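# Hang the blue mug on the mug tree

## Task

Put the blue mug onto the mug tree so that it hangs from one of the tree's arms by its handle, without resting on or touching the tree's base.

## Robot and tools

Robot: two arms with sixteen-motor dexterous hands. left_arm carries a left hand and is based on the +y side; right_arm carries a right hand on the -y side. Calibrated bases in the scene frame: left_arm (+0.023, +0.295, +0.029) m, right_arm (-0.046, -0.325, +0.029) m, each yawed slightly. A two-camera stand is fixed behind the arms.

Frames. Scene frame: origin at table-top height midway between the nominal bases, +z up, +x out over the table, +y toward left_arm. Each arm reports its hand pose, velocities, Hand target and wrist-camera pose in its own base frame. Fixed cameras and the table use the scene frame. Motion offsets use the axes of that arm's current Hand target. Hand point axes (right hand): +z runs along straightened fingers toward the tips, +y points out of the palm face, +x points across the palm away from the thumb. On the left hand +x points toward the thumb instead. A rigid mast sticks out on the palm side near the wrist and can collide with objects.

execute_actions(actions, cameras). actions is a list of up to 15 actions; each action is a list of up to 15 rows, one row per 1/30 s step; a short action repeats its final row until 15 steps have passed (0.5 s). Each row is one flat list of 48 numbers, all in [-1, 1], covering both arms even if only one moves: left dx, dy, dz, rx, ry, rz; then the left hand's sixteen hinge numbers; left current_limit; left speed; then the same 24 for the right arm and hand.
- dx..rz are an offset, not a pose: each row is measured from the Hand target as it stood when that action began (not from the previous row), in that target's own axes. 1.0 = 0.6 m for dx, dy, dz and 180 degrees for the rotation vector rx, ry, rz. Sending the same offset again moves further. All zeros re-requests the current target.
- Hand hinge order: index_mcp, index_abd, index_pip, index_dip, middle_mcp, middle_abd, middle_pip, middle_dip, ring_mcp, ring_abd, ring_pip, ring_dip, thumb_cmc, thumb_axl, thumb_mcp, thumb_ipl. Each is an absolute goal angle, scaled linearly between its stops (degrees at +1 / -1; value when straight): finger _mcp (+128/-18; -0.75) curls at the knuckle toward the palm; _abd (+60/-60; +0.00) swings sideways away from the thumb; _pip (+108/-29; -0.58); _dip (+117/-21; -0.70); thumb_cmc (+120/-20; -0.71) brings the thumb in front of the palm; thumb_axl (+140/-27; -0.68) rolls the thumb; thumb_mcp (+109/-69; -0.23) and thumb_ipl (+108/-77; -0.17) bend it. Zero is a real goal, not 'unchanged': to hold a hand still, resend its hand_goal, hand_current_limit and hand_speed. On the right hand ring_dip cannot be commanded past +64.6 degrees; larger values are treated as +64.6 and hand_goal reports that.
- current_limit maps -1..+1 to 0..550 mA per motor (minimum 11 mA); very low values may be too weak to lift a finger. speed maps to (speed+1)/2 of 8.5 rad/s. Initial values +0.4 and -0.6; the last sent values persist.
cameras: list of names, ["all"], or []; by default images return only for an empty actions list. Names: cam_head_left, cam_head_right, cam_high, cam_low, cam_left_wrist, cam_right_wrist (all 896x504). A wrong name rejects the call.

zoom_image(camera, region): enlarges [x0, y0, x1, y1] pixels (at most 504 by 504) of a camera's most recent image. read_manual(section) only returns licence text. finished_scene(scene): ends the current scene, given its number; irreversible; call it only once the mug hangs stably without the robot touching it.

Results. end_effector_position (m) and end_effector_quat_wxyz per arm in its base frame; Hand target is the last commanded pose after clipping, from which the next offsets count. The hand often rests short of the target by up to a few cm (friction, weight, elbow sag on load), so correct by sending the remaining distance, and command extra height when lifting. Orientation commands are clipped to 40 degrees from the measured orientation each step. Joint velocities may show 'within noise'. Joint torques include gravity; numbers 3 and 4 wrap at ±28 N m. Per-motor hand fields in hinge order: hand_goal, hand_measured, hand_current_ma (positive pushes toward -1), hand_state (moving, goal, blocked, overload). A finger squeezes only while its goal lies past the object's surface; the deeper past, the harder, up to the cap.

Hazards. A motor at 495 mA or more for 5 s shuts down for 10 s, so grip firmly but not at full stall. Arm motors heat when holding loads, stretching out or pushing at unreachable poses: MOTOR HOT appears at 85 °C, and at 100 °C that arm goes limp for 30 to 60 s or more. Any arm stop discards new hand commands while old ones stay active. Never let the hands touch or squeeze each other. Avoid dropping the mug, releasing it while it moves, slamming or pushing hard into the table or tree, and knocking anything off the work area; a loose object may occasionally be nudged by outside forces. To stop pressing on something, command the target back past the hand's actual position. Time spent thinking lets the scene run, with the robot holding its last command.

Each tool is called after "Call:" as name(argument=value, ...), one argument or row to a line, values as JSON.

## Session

Call:
execute_actions(
  actions=[],
)

Scene clock: 0.00 s.
left_arm: end_effector_position=(+0.6607, +0.2775, +0.2321) hand_goal=(-0.754, +0.000, -0.576, -0.696, -0.754, +0.000, -0.576, -0.696, -0.754, +0.000, -0.576, -0.696, -0.714, -0.678, -0.226, -0.168) hand_measured=(-0.754, +0.000, -0.576, -0.696, -0.754, +0.000, -0.576, -0.696, -0.754, +0.000, -0.576, -0.696, -0.714, -0.678, -0.226, -0.168) hand_current_ma=(+0, +0, +0, +0, +0, +0, +0, +0, +0, +0, +0, +0, +0, +0, +0, +0) hand_state=(goal, goal, goal, goal, goal, goal, goal, goal, goal, goal, goal, goal, goal, goal, goal, goal) hand_current_limit=0.40 hand_speed=-0.60 end_effector_quat_wxyz=(-0.137, +0.964, +0.100, +0.207) | right_arm: end_effector_position=(+0.2551, +0.1877, +0.3605) hand_goal=(-0.754, +0.000, -0.576, -0.696, -0.754, +0.000, -0.576, -0.696, -0.754, +0.000, -0.576, -0.696, -0.714, -0.678, -0.226, -0.168) hand_measured=(-0.754, +0.000, -0.576, -0.696, -0.754, +0.000, -0.576, -0.696, -0.754, +0.000, -0.576, -0.696, -0.714, -0.678, -0.226, -0.168) hand_current_ma=(+0, +0, +0, +0, +0, +0, +0, +0, +0, +0, +0, +0, +0, +0, +0, +0) hand_state=(goal, goal, goal, goal, goal, goal, goal, goal, goal, goal, goal, goal, goal, goal, goal, goal) hand_current_limit=0.40 hand_speed=-0.60 end_effector_quat_wxyz=(+0.527, +0.197, +0.737, +0.375)
Joint positions: left_arm=[0.498 1.917 1.905 -1.065 -0.092 1.885] | right_arm=[0.754 0.277 0.34 -0.242 0.392 -0.622]
Joint velocities: within noise
Joint torques (N m): no reading
Heat: left arm: hottest elbow 42 °C; right arm: hottest elbow 46 °C.
Hand target: left_arm +0.6667, +0.2807, +0.2386; -0.141, +0.961, +0.101, +0.215 | right_arm +0.2533, +0.1860, +0.3823; +0.534, +0.199, +0.725, +0.387
camera_calibration:
cam_left_wrist: T_world_to_cam=[[-0.863328, 0.455569, -0.217077, 0.462585], [-0.0311363, 0.381253, 0.923946, -0.342195], [0.503682, 0.804427, -0.314961, -0.362277], [0, 0, 0, 1]] pos_world=[0.57118, 0.211149, 0.302483]
cam_right_wrist: T_world_to_cam=[[0.210391, -0.0549418, 0.976072, -0.367654], [-0.484159, -0.873237, 0.0552062, 0.217176], [0.849309, -0.484189, -0.210321, 0.0771116], [0, 0, 0, 1]] pos_world=[0.117007, 0.206783, 0.363086]

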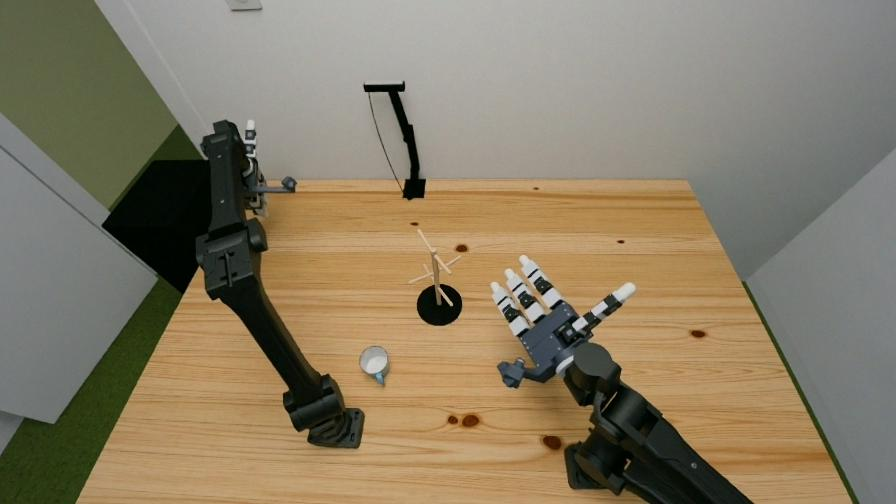

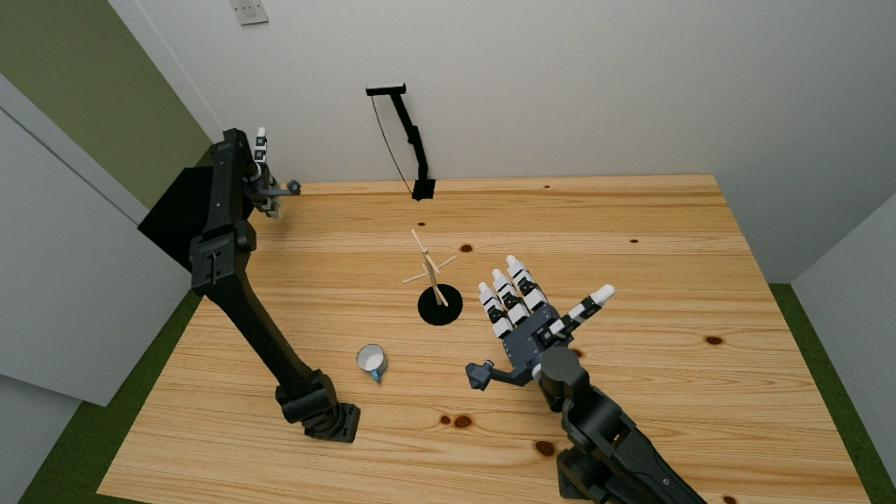

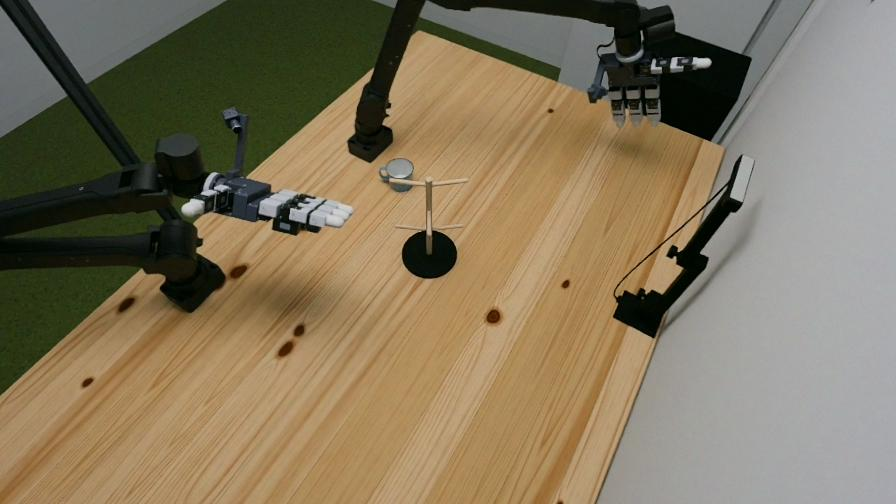

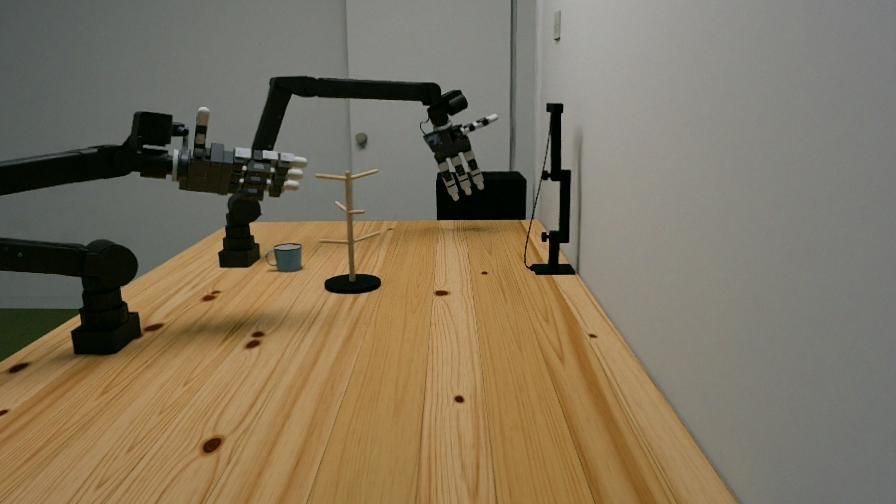

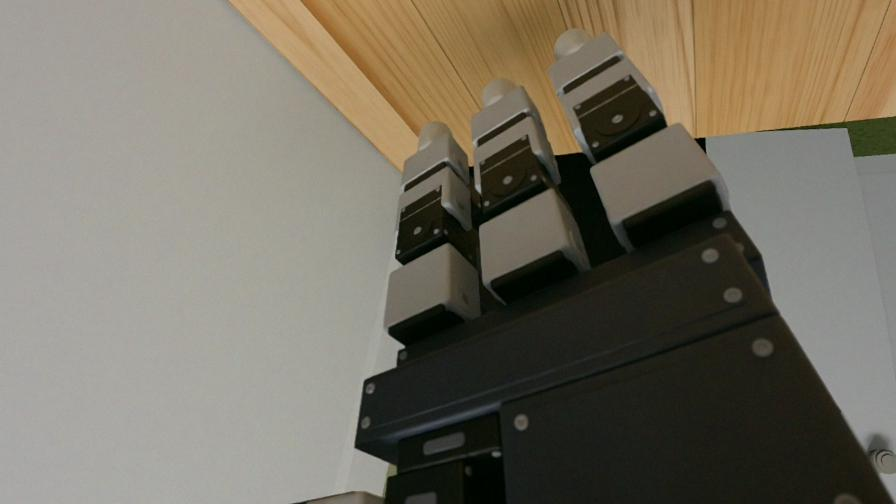

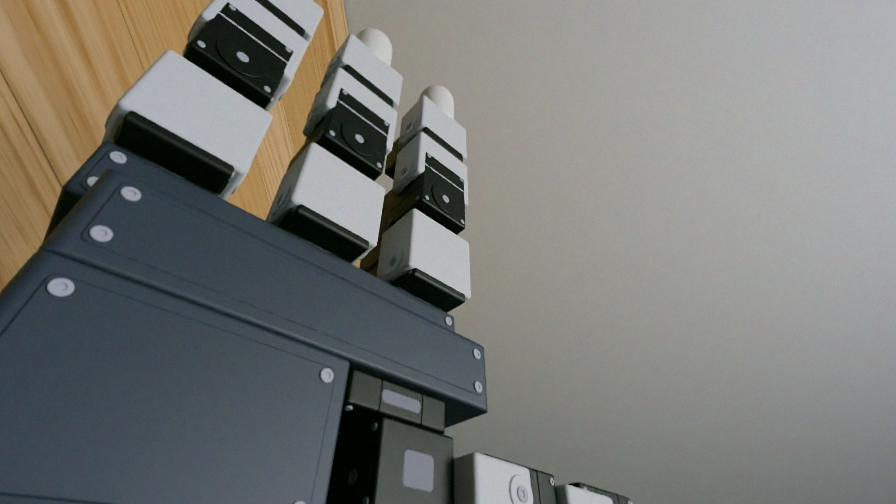

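Call:
zoom_image(
  camera="cam_high",
  region=[360, 140, 500, 290],
)

Call:
zoom_image(
  camera="cam_low",
  region=[250, 150, 400, 300],
)

Call:
zoom_image(
  camera="cam_head_left",
  region=[340, 220, 480, 400],
)

Call:
zoom_image(
  camera="cam_head_right",
  region=[340, 220, 480, 400],
)

Scaled by 3.360 from the camera's 896x504 image, which has a finer 1280x720 frame.

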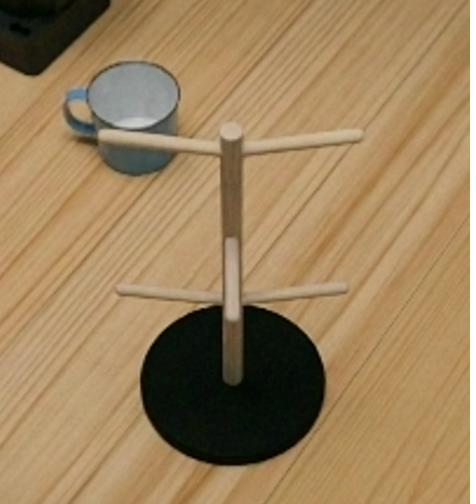

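Scaled by 3.360 from the camera's 896x504 image, which has a finer 1280x720 frame.

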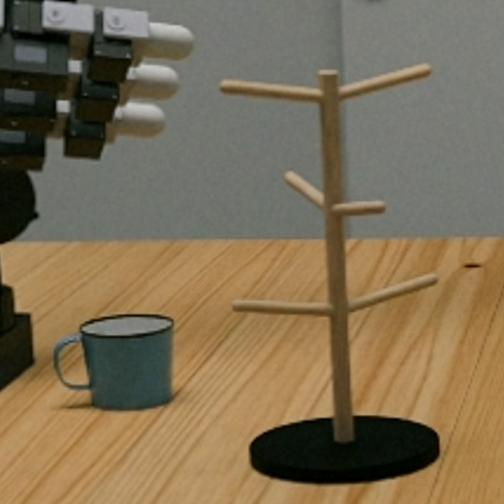

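Scaled by 2.800 from the camera's 896x504 image, which has a finer 1280x720 frame.

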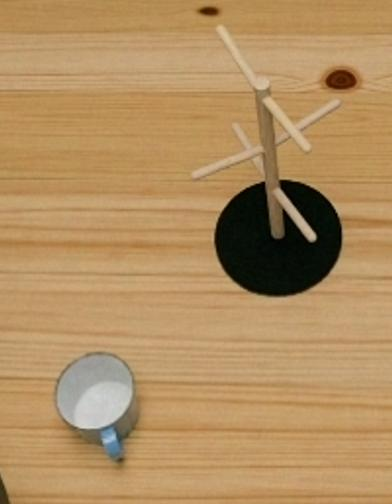

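Scaled by 2.800 from the camera's 896x504 image, which has a finer 1280x720 frame.

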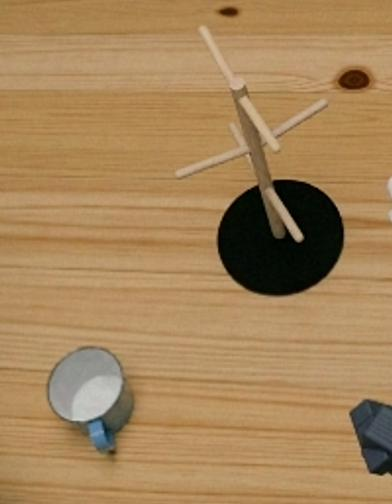

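Call:
execute_actions(
  actions=[
    [[-0.0629,-0.027,-0.0538,0,0,0,-0.753,0,0.08,-0.261,-0.753,0,0.08,-0.261,-1,0,-0.576,-0.696,0.657,-0.678,-0.225,-0.168,0.4,-0.6,0,0,0,0.1137,0.0115,0.1178,0,0,-0.576,-0.696,0.2,0,0.75,0.174,0.2,0,0.75,0.174,-0.714,-0.678,-0.226,-0.168,0.4,-0.6]],
    [[-0.0629,-0.027,-0.0538,0,0,0,-0.753,0,0.08,-0.261,-0.753,0,0.08,-0.261,-1,0,-0.576,-0.696,0.657,-0.678,-0.225,-0.168,0.4,-0.6,0,0,0,0.1137,0.0115,0.1178,0,0,-0.576,-0.696,0.2,0,0.75,0.174,0.2,0,0.75,0.174,-0.714,-0.678,-0.226,-0.168,0.4,-0.6]],
    [[-0.0629,-0.027,-0.0538,0,0,0,-0.753,0,0.08,-0.261,-0.753,0,0.08,-0.261,-1,0,-0.576,-0.696,0.657,-0.678,-0.225,-0.168,0.4,-0.6,0,0,0,0.1137,0.0115,0.1178,0,0,-0.576,-0.696,0.2,0,0.75,0.174,0.2,0,0.75,0.174,-0.714,-0.678,-0.226,-0.168,0.4,-0.6]],
    [[-0.0629,-0.027,-0.0538,0,0,0,-0.753,0,0.08,-0.261,-0.753,0,0.08,-0.261,-1,0,-0.576,-0.696,0.657,-0.678,-0.225,-0.168,0.4,-0.6,0,0,0,0.1137,0.0115,0.1178,0,0,-0.576,-0.696,0.2,0,0.75,0.174,0.2,0,0.75,0.174,-0.714,-0.678,-0.226,-0.168,0.4,-0.6]],
    [[-0.0629,-0.027,-0.0538,0,0,0,-0.753,0,0.08,-0.261,-0.753,0,0.08,-0.261,-1,0,-0.576,-0.696,0.657,-0.678,-0.225,-0.168,0.4,-0.6,0,0,0,0.1137,0.0115,0.1178,0,0,-0.576,-0.696,0.2,0,0.75,0.174,0.2,0,0.75,0.174,-0.714,-0.678,-0.226,-0.168,0.4,-0.6]],
    [[-0.0629,-0.027,-0.0538,0,0,0,-0.753,0,0.08,-0.261,-0.753,0,0.08,-0.261,-1,0,-0.576,-0.696,0.657,-0.678,-0.225,-0.168,0.4,-0.6,0,0,0,0.1137,0.0115,0.1178,0,0,-0.576,-0.696,0.2,0,0.75,0.174,0.2,0,0.75,0.174,-0.714,-0.678,-0.226,-0.168,0.4,-0.6]],
  ],
  cameras=["cam_head_right","cam_low"],
)

Scene clock: 503.07 s.
left_arm: end_effector_position=(+0.3728, +0.2812, +0.3321) hand_goal=(-0.754, +0.000, +0.080, -0.262, -0.754, +0.000, +0.080, -0.262, -1.000, +0.000, -0.576, -0.696, +0.656, -0.678, -0.226, -0.168) hand_measured=(-0.752, +0.000, +0.076, -0.266, -0.754, +0.000, +0.076, -0.266, -0.992, +0.000, -0.576, -0.696, +0.658, -0.678, -0.224, -0.168) hand_current_ma=(+0, +0, -1, +0, +0, +0, -1, +0, +2, +0, +0, +0, +0, +0, +0, +0) hand_state=(goal, goal, goal, goal, goal, goal, goal, goal, goal, goal, goal, goal, goal, goal, goal, goal) hand_current_limit=0.40 hand_speed=-0.60 end_effector_quat_wxyz=(-0.151, +0.951, +0.156, +0.221) | right_arm: end_effector_position=(+0.2508, +0.1873, +0.3713) hand_goal=(+0.000, +0.000, -0.576, -0.696, +0.200, +0.000, +0.750, +0.174, +0.200, +0.000, +0.750, +0.174, -0.714, -0.678, -0.226, -0.168) hand_measured=(-0.002, +0.000, -0.578, -0.696, +0.192, +0.000, +0.748, +0.172, +0.192, +0.000, +0.748, +0.172, -0.708, -0.678, -0.224, -0.168) hand_current_ma=(+0, +0, +0, +0, -7, +0, -1, -1, -7, +0, -1, -1, +3, +0, +2, +0) hand_state=(goal, goal, goal, goal, goal, goal, goal, goal, goal, goal, goal, goal, goal, goal, goal, goal) hand_current_limit=0.40 hand_speed=-0.60 end_effector_quat_wxyz=(-0.446, +0.882, +0.151, -0.019)
Joint positions: left_arm=[0.847 1.261 1.367 -1.137 0.044 2.08] | right_arm=[0.361 1.129 1.438 -1.684 -0.911 1.689]
Joint torques (N m): left_arm=[1.85 -11.69 9.58 0.62 0.32 -0.08] | right_arm=[-0.5 -6.48 11.64 0.1 -1.08 0.23]
Heat: left arm: hottest elbow 57 °C; right arm: hottest elbow 68 °C.
Hand target: left_arm +0.3665, +0.2812, +0.3290; -0.141, +0.961, +0.100, +0.215 | right_arm +0.2533, +0.1860, +0.3824; -0.453, +0.868, +0.180, -0.095
Off the commanded pose: left_arm 0.007 m, 7 deg | right_arm 0.011 m, 10 deg.
joint sent to its limit (left arm) — joint 6 (wrist roll), upper limit. The joint targets are off in orientation, not in position.
joint sent to its limit (right arm) — joint 4 (wrist pitch), lower limit. The joint targets are off in orientation, not in position.
Images, in order (width x height): cam_head_right 896x504, cam_low 896x504.

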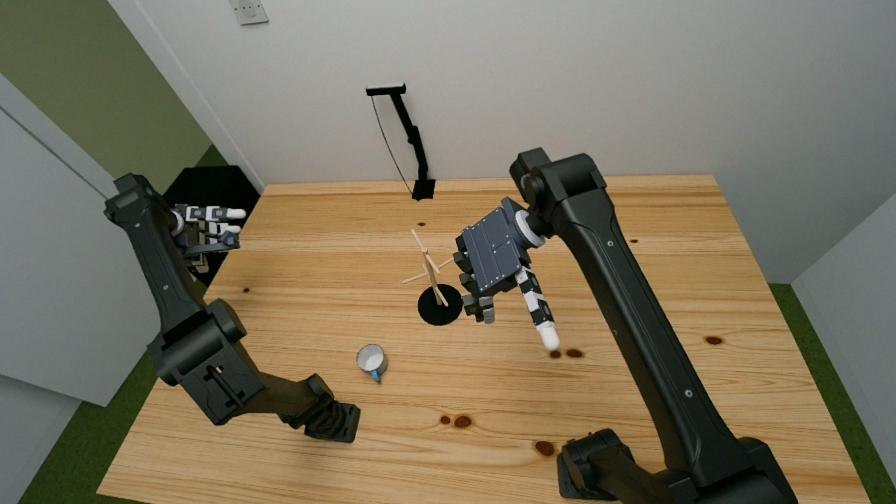

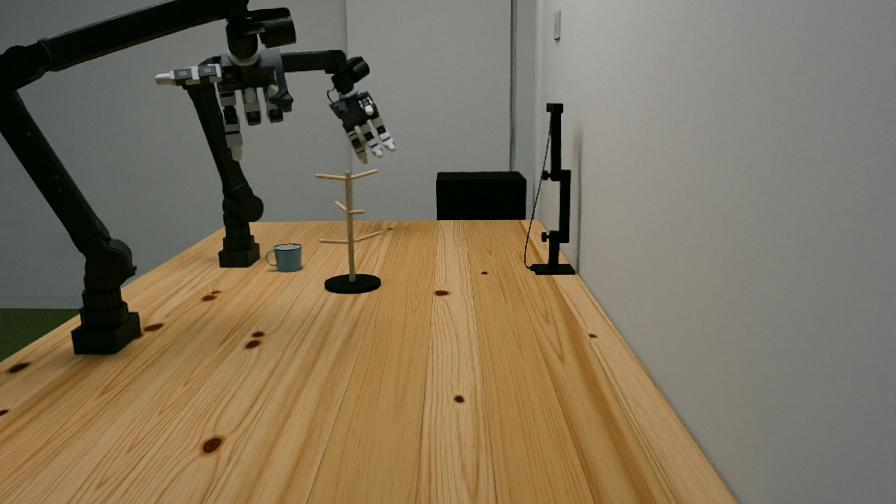

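Call:
execute_actions(
  actions=[
    [[0,0,0,0,0,0,-0.753,0,0.08,-0.261,-0.753,0,0.08,-0.261,-1,0,-0.576,-0.696,0.657,-0.678,-0.225,-0.168,0.4,-0.6,0.028,-0.0138,0.1068,0,-0.0265,-0.0186,0,0,-0.576,-0.696,0.2,0,0.75,0.174,0.2,0,0.75,0.174,-0.714,-0.678,-0.226,-0.168,0.4,-0.6]],
    [[0,0,0,0,0,0,-0.753,0,0.08,-0.261,-0.753,0,0.08,-0.261,-1,0,-0.576,-0.696,0.657,-0.678,-0.225,-0.168,0.4,-0.6,0.0378,-0.0118,0.104,0,-0.0265,-0.0186,0,0,-0.576,-0.696,0.2,0,0.75,0.174,0.2,0,0.75,0.174,-0.714,-0.678,-0.226,-0.168,0.4,-0.6]],
    [[0,0,0,0,0,0,-0.753,0,0.08,-0.261,-0.753,0,0.08,-0.261,-1,0,-0.576,-0.696,0.657,-0.678,-0.225,-0.168,0.4,-0.6,0.0472,-0.0092,0.1003,0,-0.0265,-0.0186,0,0,-0.576,-0.696,0.2,0,0.75,0.174,0.2,0,0.75,0.174,-0.714,-0.678,-0.226,-0.168,0.4,-0.6]],
    [[0,0,0,0,0,0,-0.753,0,0.08,-0.261,-0.753,0,0.08,-0.261,-1,0,-0.576,-0.696,0.657,-0.678,-0.225,-0.168,0.4,-0.6,0.0555,-0.0065,0.0963,0,-0.0265,-0.0186,0,0,-0.576,-0.696,0.2,0,0.75,0.174,0.2,0,0.75,0.174,-0.714,-0.678,-0.226,-0.168,0.4,-0.6]],
    [[0,0,0,0,0,0,-0.753,0,0.08,-0.261,-0.753,0,0.08,-0.261,-1,0,-0.576,-0.696,0.657,-0.678,-0.225,-0.168,0.4,-0.6,0.063,-0.0032,0.0917,0,-0.0265,-0.0186,0,0,-0.576,-0.696,0.2,0,0.75,0.174,0.2,0,0.75,0.174,-0.714,-0.678,-0.226,-0.168,0.4,-0.6]],
    [[0,0,0,0,0,0,-0.753,0,0.08,-0.261,-0.753,0,0.08,-0.261,-1,0,-0.576,-0.696,0.657,-0.678,-0.225,-0.168,0.4,-0.6,0.0707,0.0008,0.086,0,-0.0265,-0.0186,0,0,-0.576,-0.696,0.2,0,0.75,0.174,0.2,0,0.75,0.174,-0.714,-0.678,-0.226,-0.168,0.4,-0.6]],
  ],
  cameras=["cam_head_left","cam_low","cam_high"],
)

Scene clock: 520.97 s.
left_arm: end_effector_position=(+0.3728, +0.2812, +0.3321) hand_goal=(-0.754, +0.000, +0.080, -0.262, -0.754, +0.000, +0.080, -0.262, -1.000, +0.000, -0.576, -0.696, +0.656, -0.678, -0.226, -0.168) hand_measured=(-0.752, +0.000, +0.076, -0.266, -0.754, +0.000, +0.076, -0.266, -0.992, +0.000, -0.576, -0.696, +0.658, -0.678, -0.224, -0.168) hand_current_ma=(+0, +0, -1, +0, +0, +0, -1, +0, +2, +0, +0, +0, +0, +0, +0, +0) hand_state=(goal, goal, goal, goal, goal, goal, goal, goal, goal, goal, goal, goal, goal, goal, goal, goal) hand_current_limit=0.40 hand_speed=-0.60 end_effector_quat_wxyz=(-0.151, +0.951, +0.156, +0.221) | right_arm: end_effector_position=(+0.2008, +0.5298, +0.1865) hand_goal=(+0.000, +0.000, -0.576, -0.696, +0.200, +0.000, +0.750, +0.174, +0.200, +0.000, +0.750, +0.174, -0.714, -0.678, -0.226, -0.168) hand_measured=(+0.002, +0.000, -0.578, -0.696, +0.196, +0.000, +0.748, +0.172, +0.196, +0.000, +0.748, +0.172, -0.708, -0.678, -0.224, -0.168) hand_current_ma=(+1, +0, +0, +0, -2, +0, -1, -1, -2, +0, -1, -1, +5, +0, +2, +0) hand_state=(goal, goal, goal, goal, goal, goal, goal, goal, goal, goal, goal, goal, goal, goal, goal, goal) hand_current_limit=0.40 hand_speed=-0.60 end_effector_quat_wxyz=(-0.394, +0.781, +0.419, -0.242)
Joint positions: left_arm=[0.847 1.261 1.367 -1.137 0.044 2.08] | right_arm=[1.042 1.895 1.792 -1.471 -0.962 1.626]
Joint torques (N m): left_arm=[1.9 -11.75 9.55 0.62 0.33 -0.09] | right_arm=[0.03 -17.44 13.33 -0.43 -0.91 -0.08]
Heat: left arm: hottest elbow 58 °C; right arm: hottest elbow 66 °C.
Hand target: left_arm +0.3665, +0.2812, +0.3290; -0.141, +0.961, +0.100, +0.215 | right_arm +0.2081, +0.5415, +0.2035; -0.404, +0.773, +0.433, -0.226
Off the commanded pose: left_arm 0.007 m, 7 deg | right_arm 0.022 m, 3 deg.
joint sent to its limit (left arm) — joint 6 (wrist roll), upper limit. The joint targets are off in orientation, not in position.
Images, in order (width x height): cam_head_left 896x504, cam_high 896x504, cam_low 896x504.

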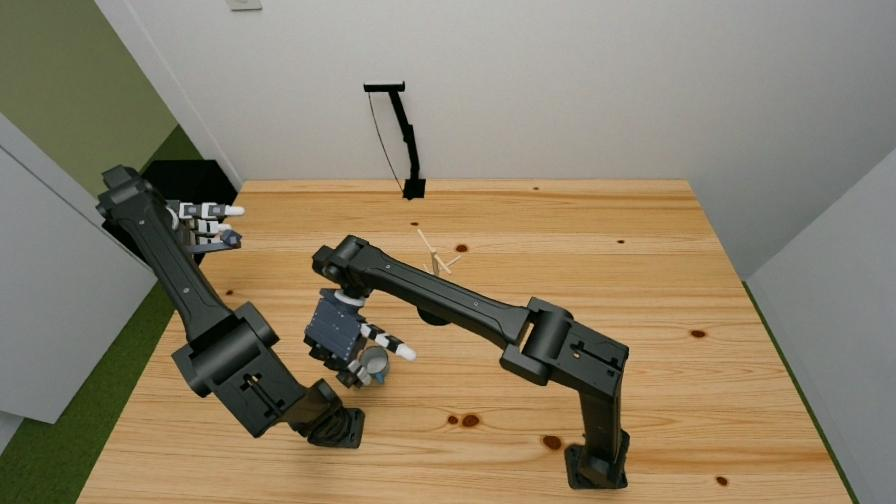

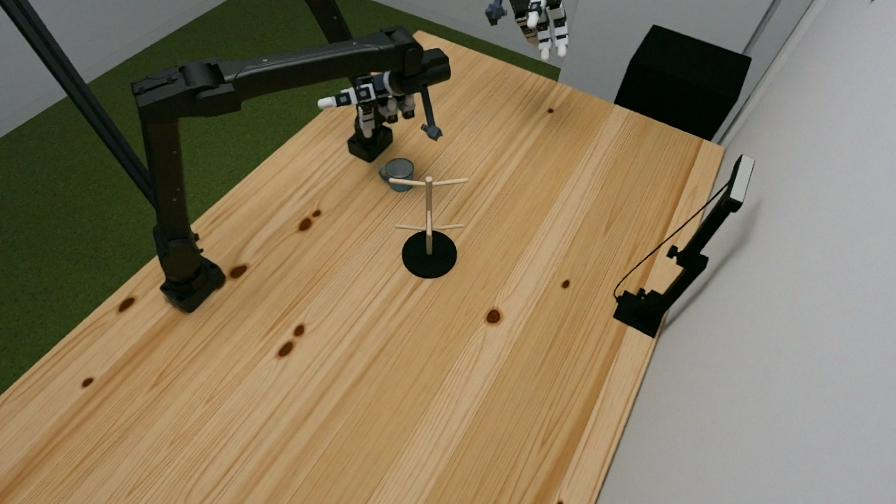

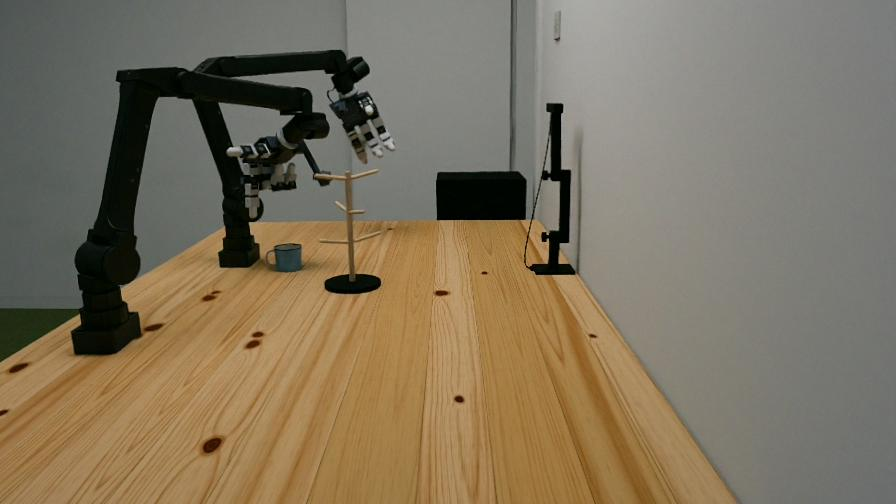

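Call:
zoom_image(
  camera="cam_low",
  region=[210, 120, 360, 290],
)

Call:
zoom_image(
  camera="cam_head_left",
  region=[290, 260, 450, 420],
)

Scaled by 2.965 from the camera's 896x504 image, which has a finer 1280x720 frame.

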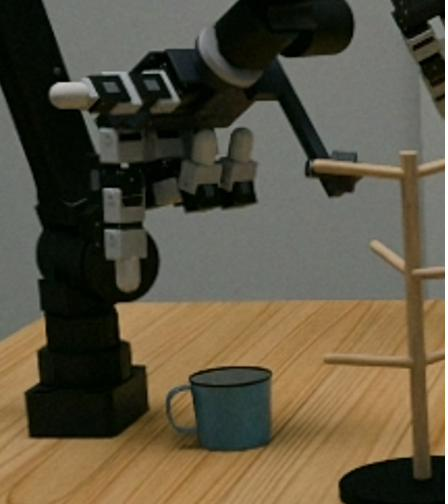

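Scaled by 3.150 from the camera's 896x504 image, which has a finer 1280x720 frame.

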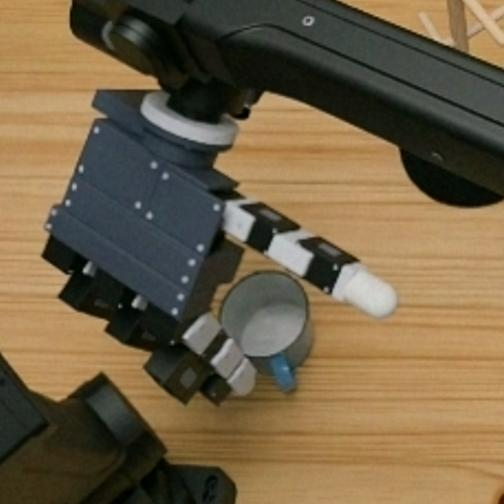

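Call:
execute_actions(
  actions=[
    [[0,0,0,0,0,0,-0.753,0,0.08,-0.261,-0.753,0,0.08,-0.261,-1,0,-0.576,-0.696,0.657,-0.678,-0.225,-0.168,0.4,-0.6,0.0358,0.0583,0.0403,0,0,0,0,0,-0.576,-0.696,0.2,0,0.75,0.174,0.2,0,0.75,0.174,-0.714,-0.678,-0.226,-0.168,0.4,-0.6]],
    [[0,0,0,0,0,0,-0.753,0,0.08,-0.261,-0.753,0,0.08,-0.261,-1,0,-0.576,-0.696,0.657,-0.678,-0.225,-0.168,0.4,-0.6,0,0.0614,0.043,0,0,0,0,0,-0.576,-0.696,0.2,0,0.75,0.174,0.2,0,0.75,0.174,-0.714,-0.678,-0.226,-0.168,0.4,-0.6]],
  ],
  cameras=["cam_head_left","cam_low"],
)

Call:
zoom_image(
  camera="cam_low",
  region=[230, 190, 330, 290],
)

Call:
zoom_image(
  camera="cam_head_left",
  region=[320, 310, 420, 410],
)

Scene clock: 542.30 s.
left_arm: end_effector_position=(+0.3728, +0.2812, +0.3321) hand_goal=(-0.754, +0.000, +0.080, -0.262, -0.754, +0.000, +0.080, -0.262, -1.000, +0.000, -0.576, -0.696, +0.656, -0.678, -0.226, -0.168) hand_measured=(-0.752, +0.000, +0.076, -0.266, -0.754, +0.000, +0.076, -0.266, -0.992, +0.000, -0.576, -0.696, +0.658, -0.678, -0.224, -0.168) hand_current_ma=(+0, +0, -1, +0, +0, +0, -1, +0, +2, +0, +0, +0, +0, +0, +0, +0) hand_state=(goal, goal, goal, goal, goal, goal, goal, goal, goal, goal, goal, goal, goal, goal, goal, goal) hand_current_limit=0.40 hand_speed=-0.60 end_effector_quat_wxyz=(-0.151, +0.951, +0.156, +0.221) | right_arm: end_effector_position=(+0.2166, +0.5566, +0.1220) hand_goal=(+0.000, +0.000, -0.576, -0.696, +0.200, +0.000, +0.750, +0.174, +0.200, +0.000, +0.750, +0.174, -0.714, -0.678, -0.226, -0.168) hand_measured=(+0.002, +0.000, -0.578, -0.696, +0.196, +0.000, +0.748, +0.172, +0.196, +0.000, +0.748, +0.172, -0.708, -0.678, -0.224, -0.168) hand_current_ma=(+1, +0, +0, +0, -2, +0, -1, -1, -2, +0, -1, -1, +5, +0, +2, +0) hand_state=(goal, goal, goal, goal, goal, goal, goal, goal, goal, goal, goal, goal, goal, goal, goal, goal) hand_current_limit=0.40 hand_speed=-0.60 end_effector_quat_wxyz=(-0.402, +0.776, +0.429, -0.229)
Joint positions: left_arm=[0.847 1.261 1.367 -1.137 0.044 2.08] | right_arm=[1.042 1.988 1.765 -1.321 -0.962 1.617]
Joint torques (N m): left_arm=[1.85 -11.81 9.57 0.61 0.33 -0.08] | right_arm=[0.56 -18.55 9.29 0.44 -0.97 -0.04]
Heat: left arm: hottest elbow 58 °C; right arm: hottest elbow 64 °C.
Hand target: left_arm +0.3665, +0.2812, +0.3290; -0.141, +0.961, +0.100, +0.215 | right_arm +0.2193, +0.5600, +0.1160; -0.404, +0.773, +0.433, -0.226
Off the commanded pose: left_arm 0.007 m, 7 deg | right_arm 0.008 m, 1 deg.
joint sent to its limit (left arm) — joint 6 (wrist roll), upper limit. The joint targets are off in orientation, not in position.
Images, in order (width x height): cam_head_left 896x504, cam_low 896x504.

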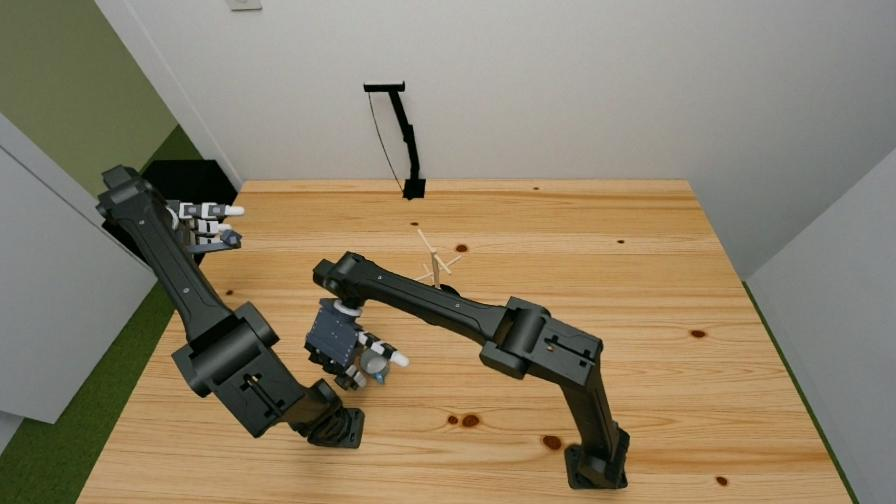

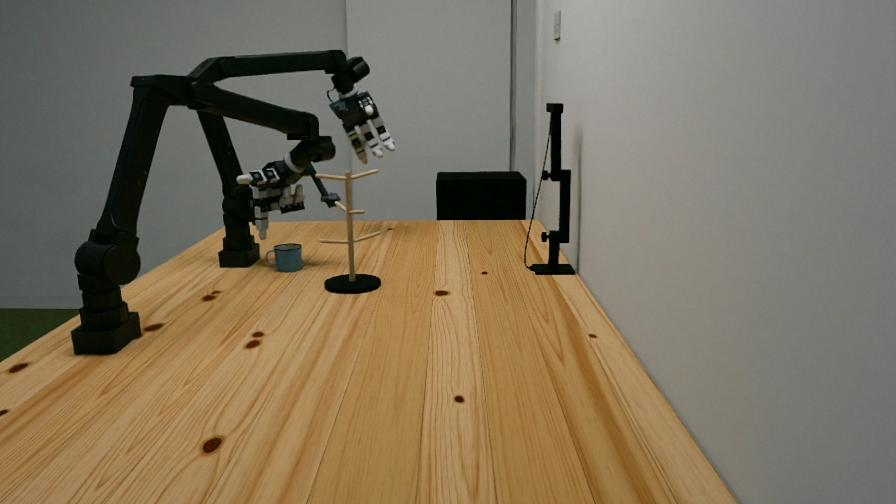

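Scaled by 5.040 from the camera's 896x504 image, which has a finer 1280x720 frame.

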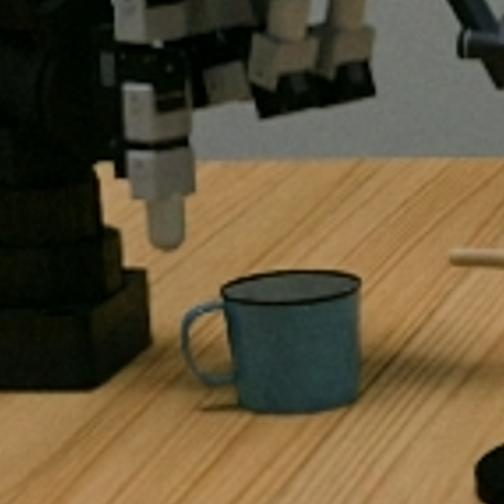

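Scaled by 5.040 from the camera's 896x504 image, which has a finer 1280x720 frame.

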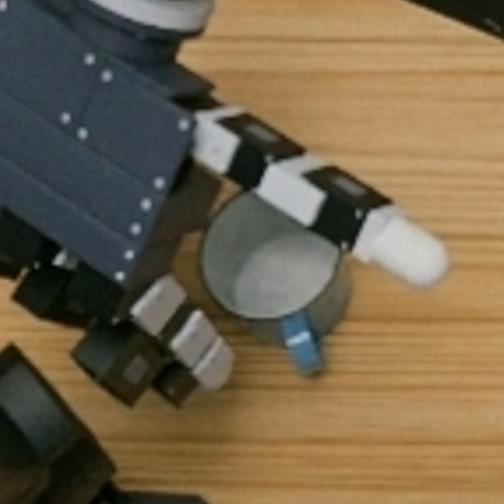

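Call:
execute_actions(
  actions=[
    [[0,0,0,0,0,0,-0.753,0,0.08,-0.261,-0.753,0,0.08,-0.261,-1,0,-0.576,-0.696,0.657,-0.678,-0.225,-0.168,0.4,-0.6,0,0.0846,0.0593,0,0,0,0,0,-0.576,-0.696,0.2,0,0.75,0.174,0.2,0,0.75,0.174,-0.714,-0.678,-0.226,-0.168,0.4,-0.6]],
    [[0,0,0,0,0,0,-0.753,0,0.08,-0.261,-0.753,0,0.08,-0.261,-1,0,-0.576,-0.696,0.657,-0.678,-0.225,-0.168,0.4,-0.6,-0.0237,0.0172,-0.0245,0,0,0,0,0,-0.576,-0.696,0.2,0,0.75,0.174,0.2,0,0.75,0.174,-0.714,-0.678,-0.226,-0.168,0.4,-0.6]],
  ],
  cameras=["cam_head_left","cam_low"],
)

Call:
zoom_image(
  camera="cam_head_left",
  region=[320, 310, 420, 410],
)

Call:
zoom_image(
  camera="cam_low",
  region=[230, 190, 330, 290],
)

Scene clock: 556.70 s.
left_arm: end_effector_position=(+0.3728, +0.2812, +0.3321) hand_goal=(-0.754, +0.000, +0.080, -0.262, -0.754, +0.000, +0.080, -0.262, -1.000, +0.000, -0.576, -0.696, +0.656, -0.678, -0.226, -0.168) hand_measured=(-0.752, +0.000, +0.076, -0.266, -0.754, +0.000, +0.076, -0.266, -0.992, +0.000, -0.576, -0.696, +0.658, -0.678, -0.224, -0.168) hand_current_ma=(+0, +0, -1, +0, +0, +0, -1, +0, +2, +0, +0, +0, +0, +0, +0, +0) hand_state=(goal, goal, goal, goal, goal, goal, goal, goal, goal, goal, goal, goal, goal, goal, goal, goal) hand_current_limit=0.40 hand_speed=-0.60 end_effector_quat_wxyz=(-0.151, +0.951, +0.156, +0.221) | right_arm: end_effector_position=(+0.2222, +0.5397, +0.0438) hand_goal=(+0.000, +0.000, -0.576, -0.696, +0.200, +0.000, +0.750, +0.174, +0.200, +0.000, +0.750, +0.174, -0.714, -0.678, -0.226, -0.168) hand_measured=(+0.002, +0.000, -0.578, -0.696, +0.196, +0.000, +0.748, +0.172, +0.196, +0.000, +0.748, +0.172, -0.708, -0.678, -0.224, -0.168) hand_current_ma=(+1, +0, +0, +0, -2, +0, -1, -1, -2, +0, -1, -1, +5, +0, +2, +0) hand_state=(goal, goal, goal, goal, goal, goal, goal, goal, goal, goal, goal, goal, goal, goal, goal, goal) hand_current_limit=0.40 hand_speed=-0.60 end_effector_quat_wxyz=(-0.399, +0.776, +0.428, -0.234)
Joint positions: left_arm=[0.847 1.261 1.367 -1.137 0.044 2.08] | right_arm=[1.02 2.04 1.632 -1.185 -0.962 1.571]
Joint torques (N m): left_arm=[1.85 -11.81 9.57 0.62 0.33 -0.09] | right_arm=[-0.73 -19.78 8.64 -0.17 -0.93 -0.06]
Heat: left arm: hottest elbow 57 °C; right arm: hottest elbow 63 °C.
Hand target: left_arm +0.3665, +0.2812, +0.3290; -0.141, +0.961, +0.100, +0.215 | right_arm +0.2270, +0.5386, +0.0538; -0.404, +0.773, +0.433, -0.226
Off the commanded pose: left_arm 0.007 m, 7 deg | right_arm 0.011 m, 1 deg.
joint sent to its limit (left arm) — joint 6 (wrist roll), upper limit. The joint targets are off in orientation, not in position.
Images, in order (width x height): cam_head_left 896x504, cam_low 896x504.

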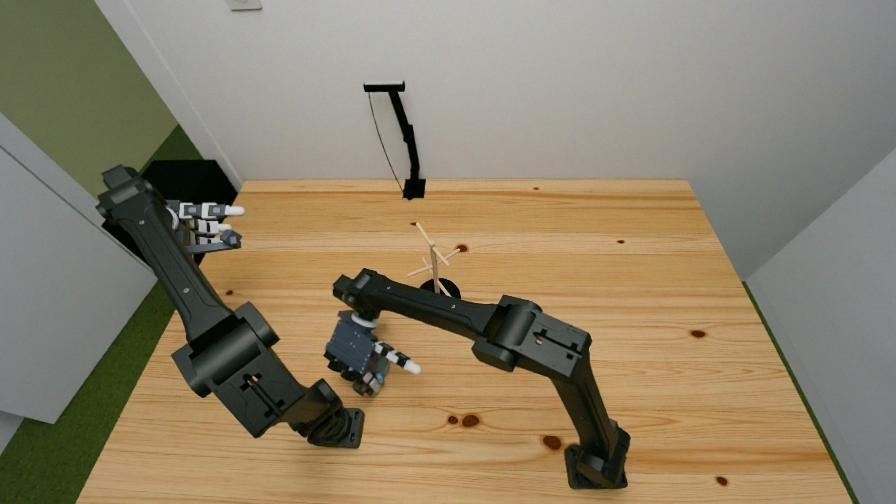

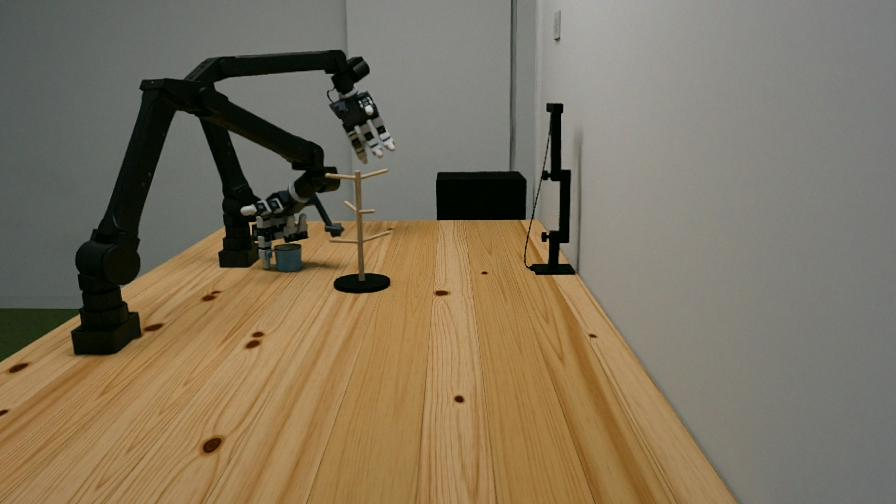

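Scaled by 5.040 from the camera's 896x504 image, which has a finer 1280x720 frame.

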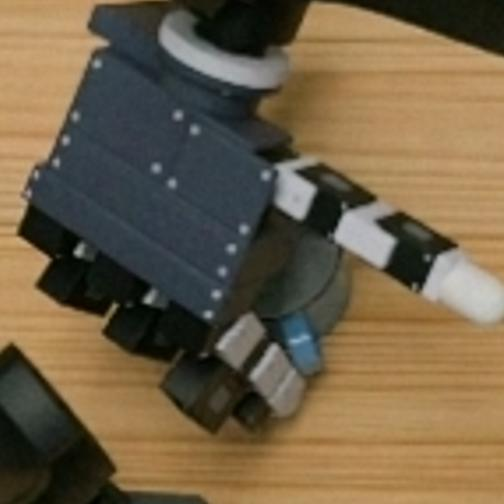

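Scaled by 5.040 from the camera's 896x504 image, which has a finer 1280x720 frame.

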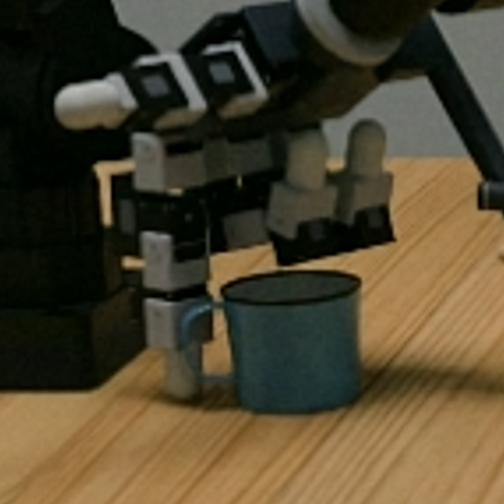

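Call:
execute_actions(
  actions=[
    [[0,0,0,0,0,0,-0.753,0,0.08,-0.261,-0.753,0,0.08,-0.261,-1,0,-0.576,-0.696,0.657,-0.678,-0.225,-0.168,0.4,-0.6,-0.0225,0.0058,-0.0257,0,0,0,0,0,-0.576,-0.696,0.2,0,0.75,0.174,0.2,0,0.75,0.174,-0.714,-0.678,-0.226,-0.168,0.4,-0.6]],
    [[0,0,0,0,0,0,-0.753,0,0.08,-0.261,-0.753,0,0.08,-0.261,-1,0,-0.576,-0.696,0.657,-0.678,-0.225,-0.168,0.4,-0.6,-0.0163,0.0182,-0.026,0,0,0,0,0,-0.576,-0.696,0.2,0,0.75,0.174,0.2,0,0.75,0.174,-0.714,-0.678,-0.226,-0.168,0.4,-0.6]],
    [[0,0,0,0,0,0,-0.753,0,0.08,-0.261,-0.753,0,0.08,-0.261,-1,0,-0.576,-0.696,0.657,-0.678,-0.225,-0.168,0.4,-0.6,-0.0092,0.0197,-0.028,0,0,0,0,0,-0.576,-0.696,0.2,0,0.75,0.174,0.2,0,0.75,0.174,-0.714,-0.678,-0.226,-0.168,0.4,-0.6]],
  ],
  cameras=["cam_head_left","cam_low"],
)

Call:
zoom_image(
  camera="cam_head_left",
  region=[320, 310, 420, 410],
)

Call:
zoom_image(
  camera="cam_low",
  region=[230, 190, 330, 290],
)

Scene clock: 579.67 s.
left_arm: end_effector_position=(+0.3728, +0.2812, +0.3321) hand_goal=(-0.754, +0.000, +0.080, -0.262, -0.754, +0.000, +0.080, -0.262, -1.000, +0.000, -0.576, -0.696, +0.656, -0.678, -0.226, -0.168) hand_measured=(-0.752, +0.000, +0.076, -0.266, -0.754, +0.000, +0.076, -0.266, -0.992, +0.000, -0.576, -0.696, +0.658, -0.678, -0.224, -0.168) hand_current_ma=(+0, +0, -1, +0, +0, +0, -1, +0, +2, +0, +0, +0, +0, +0, +0, +0) hand_state=(goal, goal, goal, goal, goal, goal, goal, goal, goal, goal, goal, goal, goal, goal, goal, goal) hand_current_limit=0.40 hand_speed=-0.60 end_effector_quat_wxyz=(-0.151, +0.951, +0.156, +0.221) | right_arm: end_effector_position=(+0.2530, +0.4886, +0.0518) hand_goal=(+0.000, +0.000, -0.576, -0.696, +0.200, +0.000, +0.750, +0.174, +0.200, +0.000, +0.750, +0.174, -0.714, -0.678, -0.226, -0.168) hand_measured=(-0.002, -0.002, -0.578, -0.696, +0.196, +0.000, +0.748, +0.172, +0.196, +0.000, +0.748, +0.172, -0.708, -0.678, -0.224, -0.168) hand_current_ma=(+0, +0, +0, +0, -2, +0, -1, -1, -2, +0, -1, -1, +5, +0, +2, +0) hand_state=(goal, goal, goal, goal, goal, goal, goal, goal, goal, goal, goal, goal, goal, goal, goal, goal) hand_current_limit=0.40 hand_speed=-0.60 end_effector_quat_wxyz=(-0.403, +0.774, +0.428, -0.234)
Joint positions: left_arm=[0.847 1.261 1.367 -1.137 0.044 2.08] | right_arm=[0.925 1.993 1.575 -1.304 -0.961 1.407]
Joint torques (N m): left_arm=[1.9 -11.75 9.57 0.62 0.33 -0.09] | right_arm=[-0.21 -19.25 8.31 -0.58 -0.59 -0.08]
Heat: left arm: hottest elbow 57 °C; right arm: hottest elbow 62 °C.
Hand target: left_arm +0.3665, +0.2812, +0.3290; -0.141, +0.961, +0.100, +0.215 | right_arm +0.2582, +0.4857, +0.0595; -0.404, +0.773, +0.433, -0.226
Off the commanded pose: left_arm 0.007 m, 7 deg | right_arm 0.010 m, 1 deg.
joint sent to its limit (left arm) — joint 6 (wrist roll), upper limit. The joint targets are off in orientation, not in position.
Images, in order (width x height): cam_head_left 896x504, cam_low 896x504.

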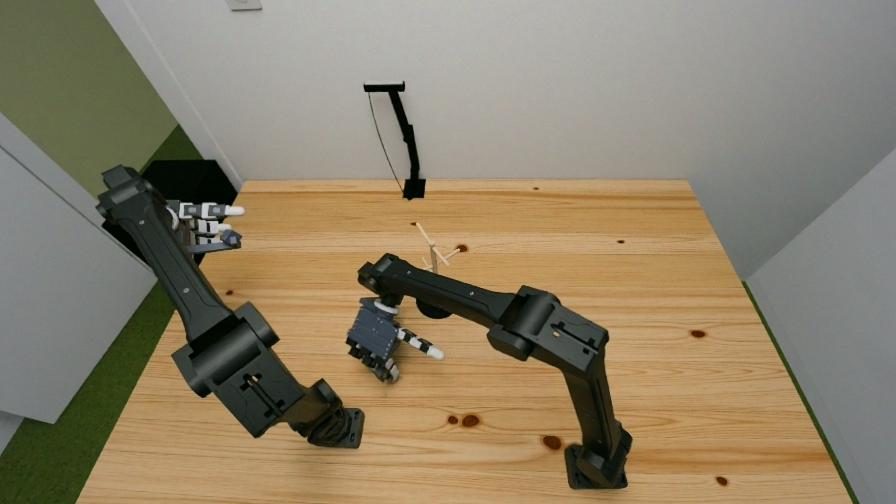

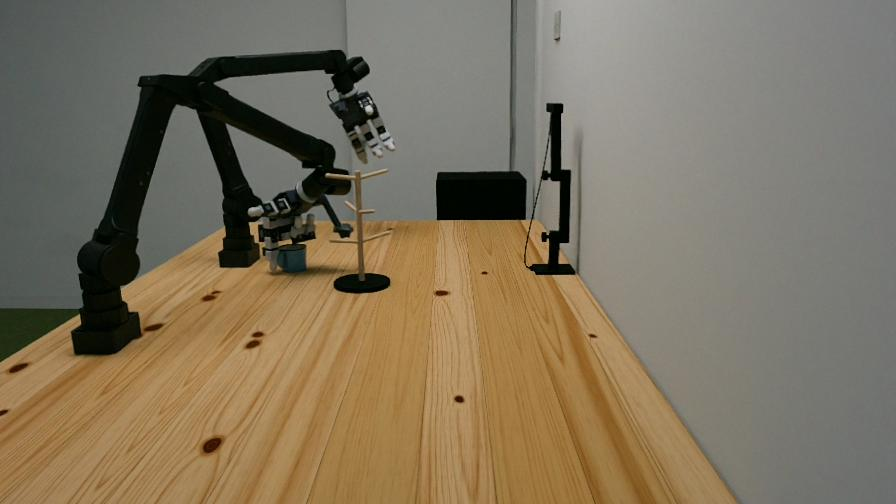

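Scaled by 5.040 from the camera's 896x504 image, which has a finer 1280x720 frame.

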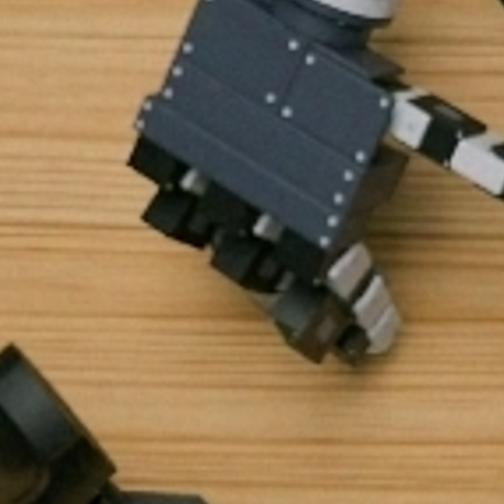

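Scaled by 5.040 from the camera's 896x504 image, which has a finer 1280x720 frame.

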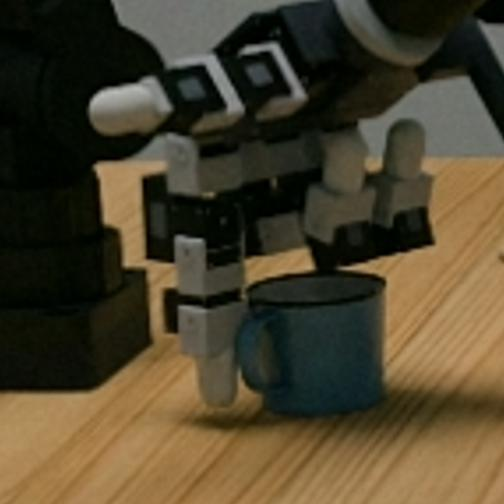

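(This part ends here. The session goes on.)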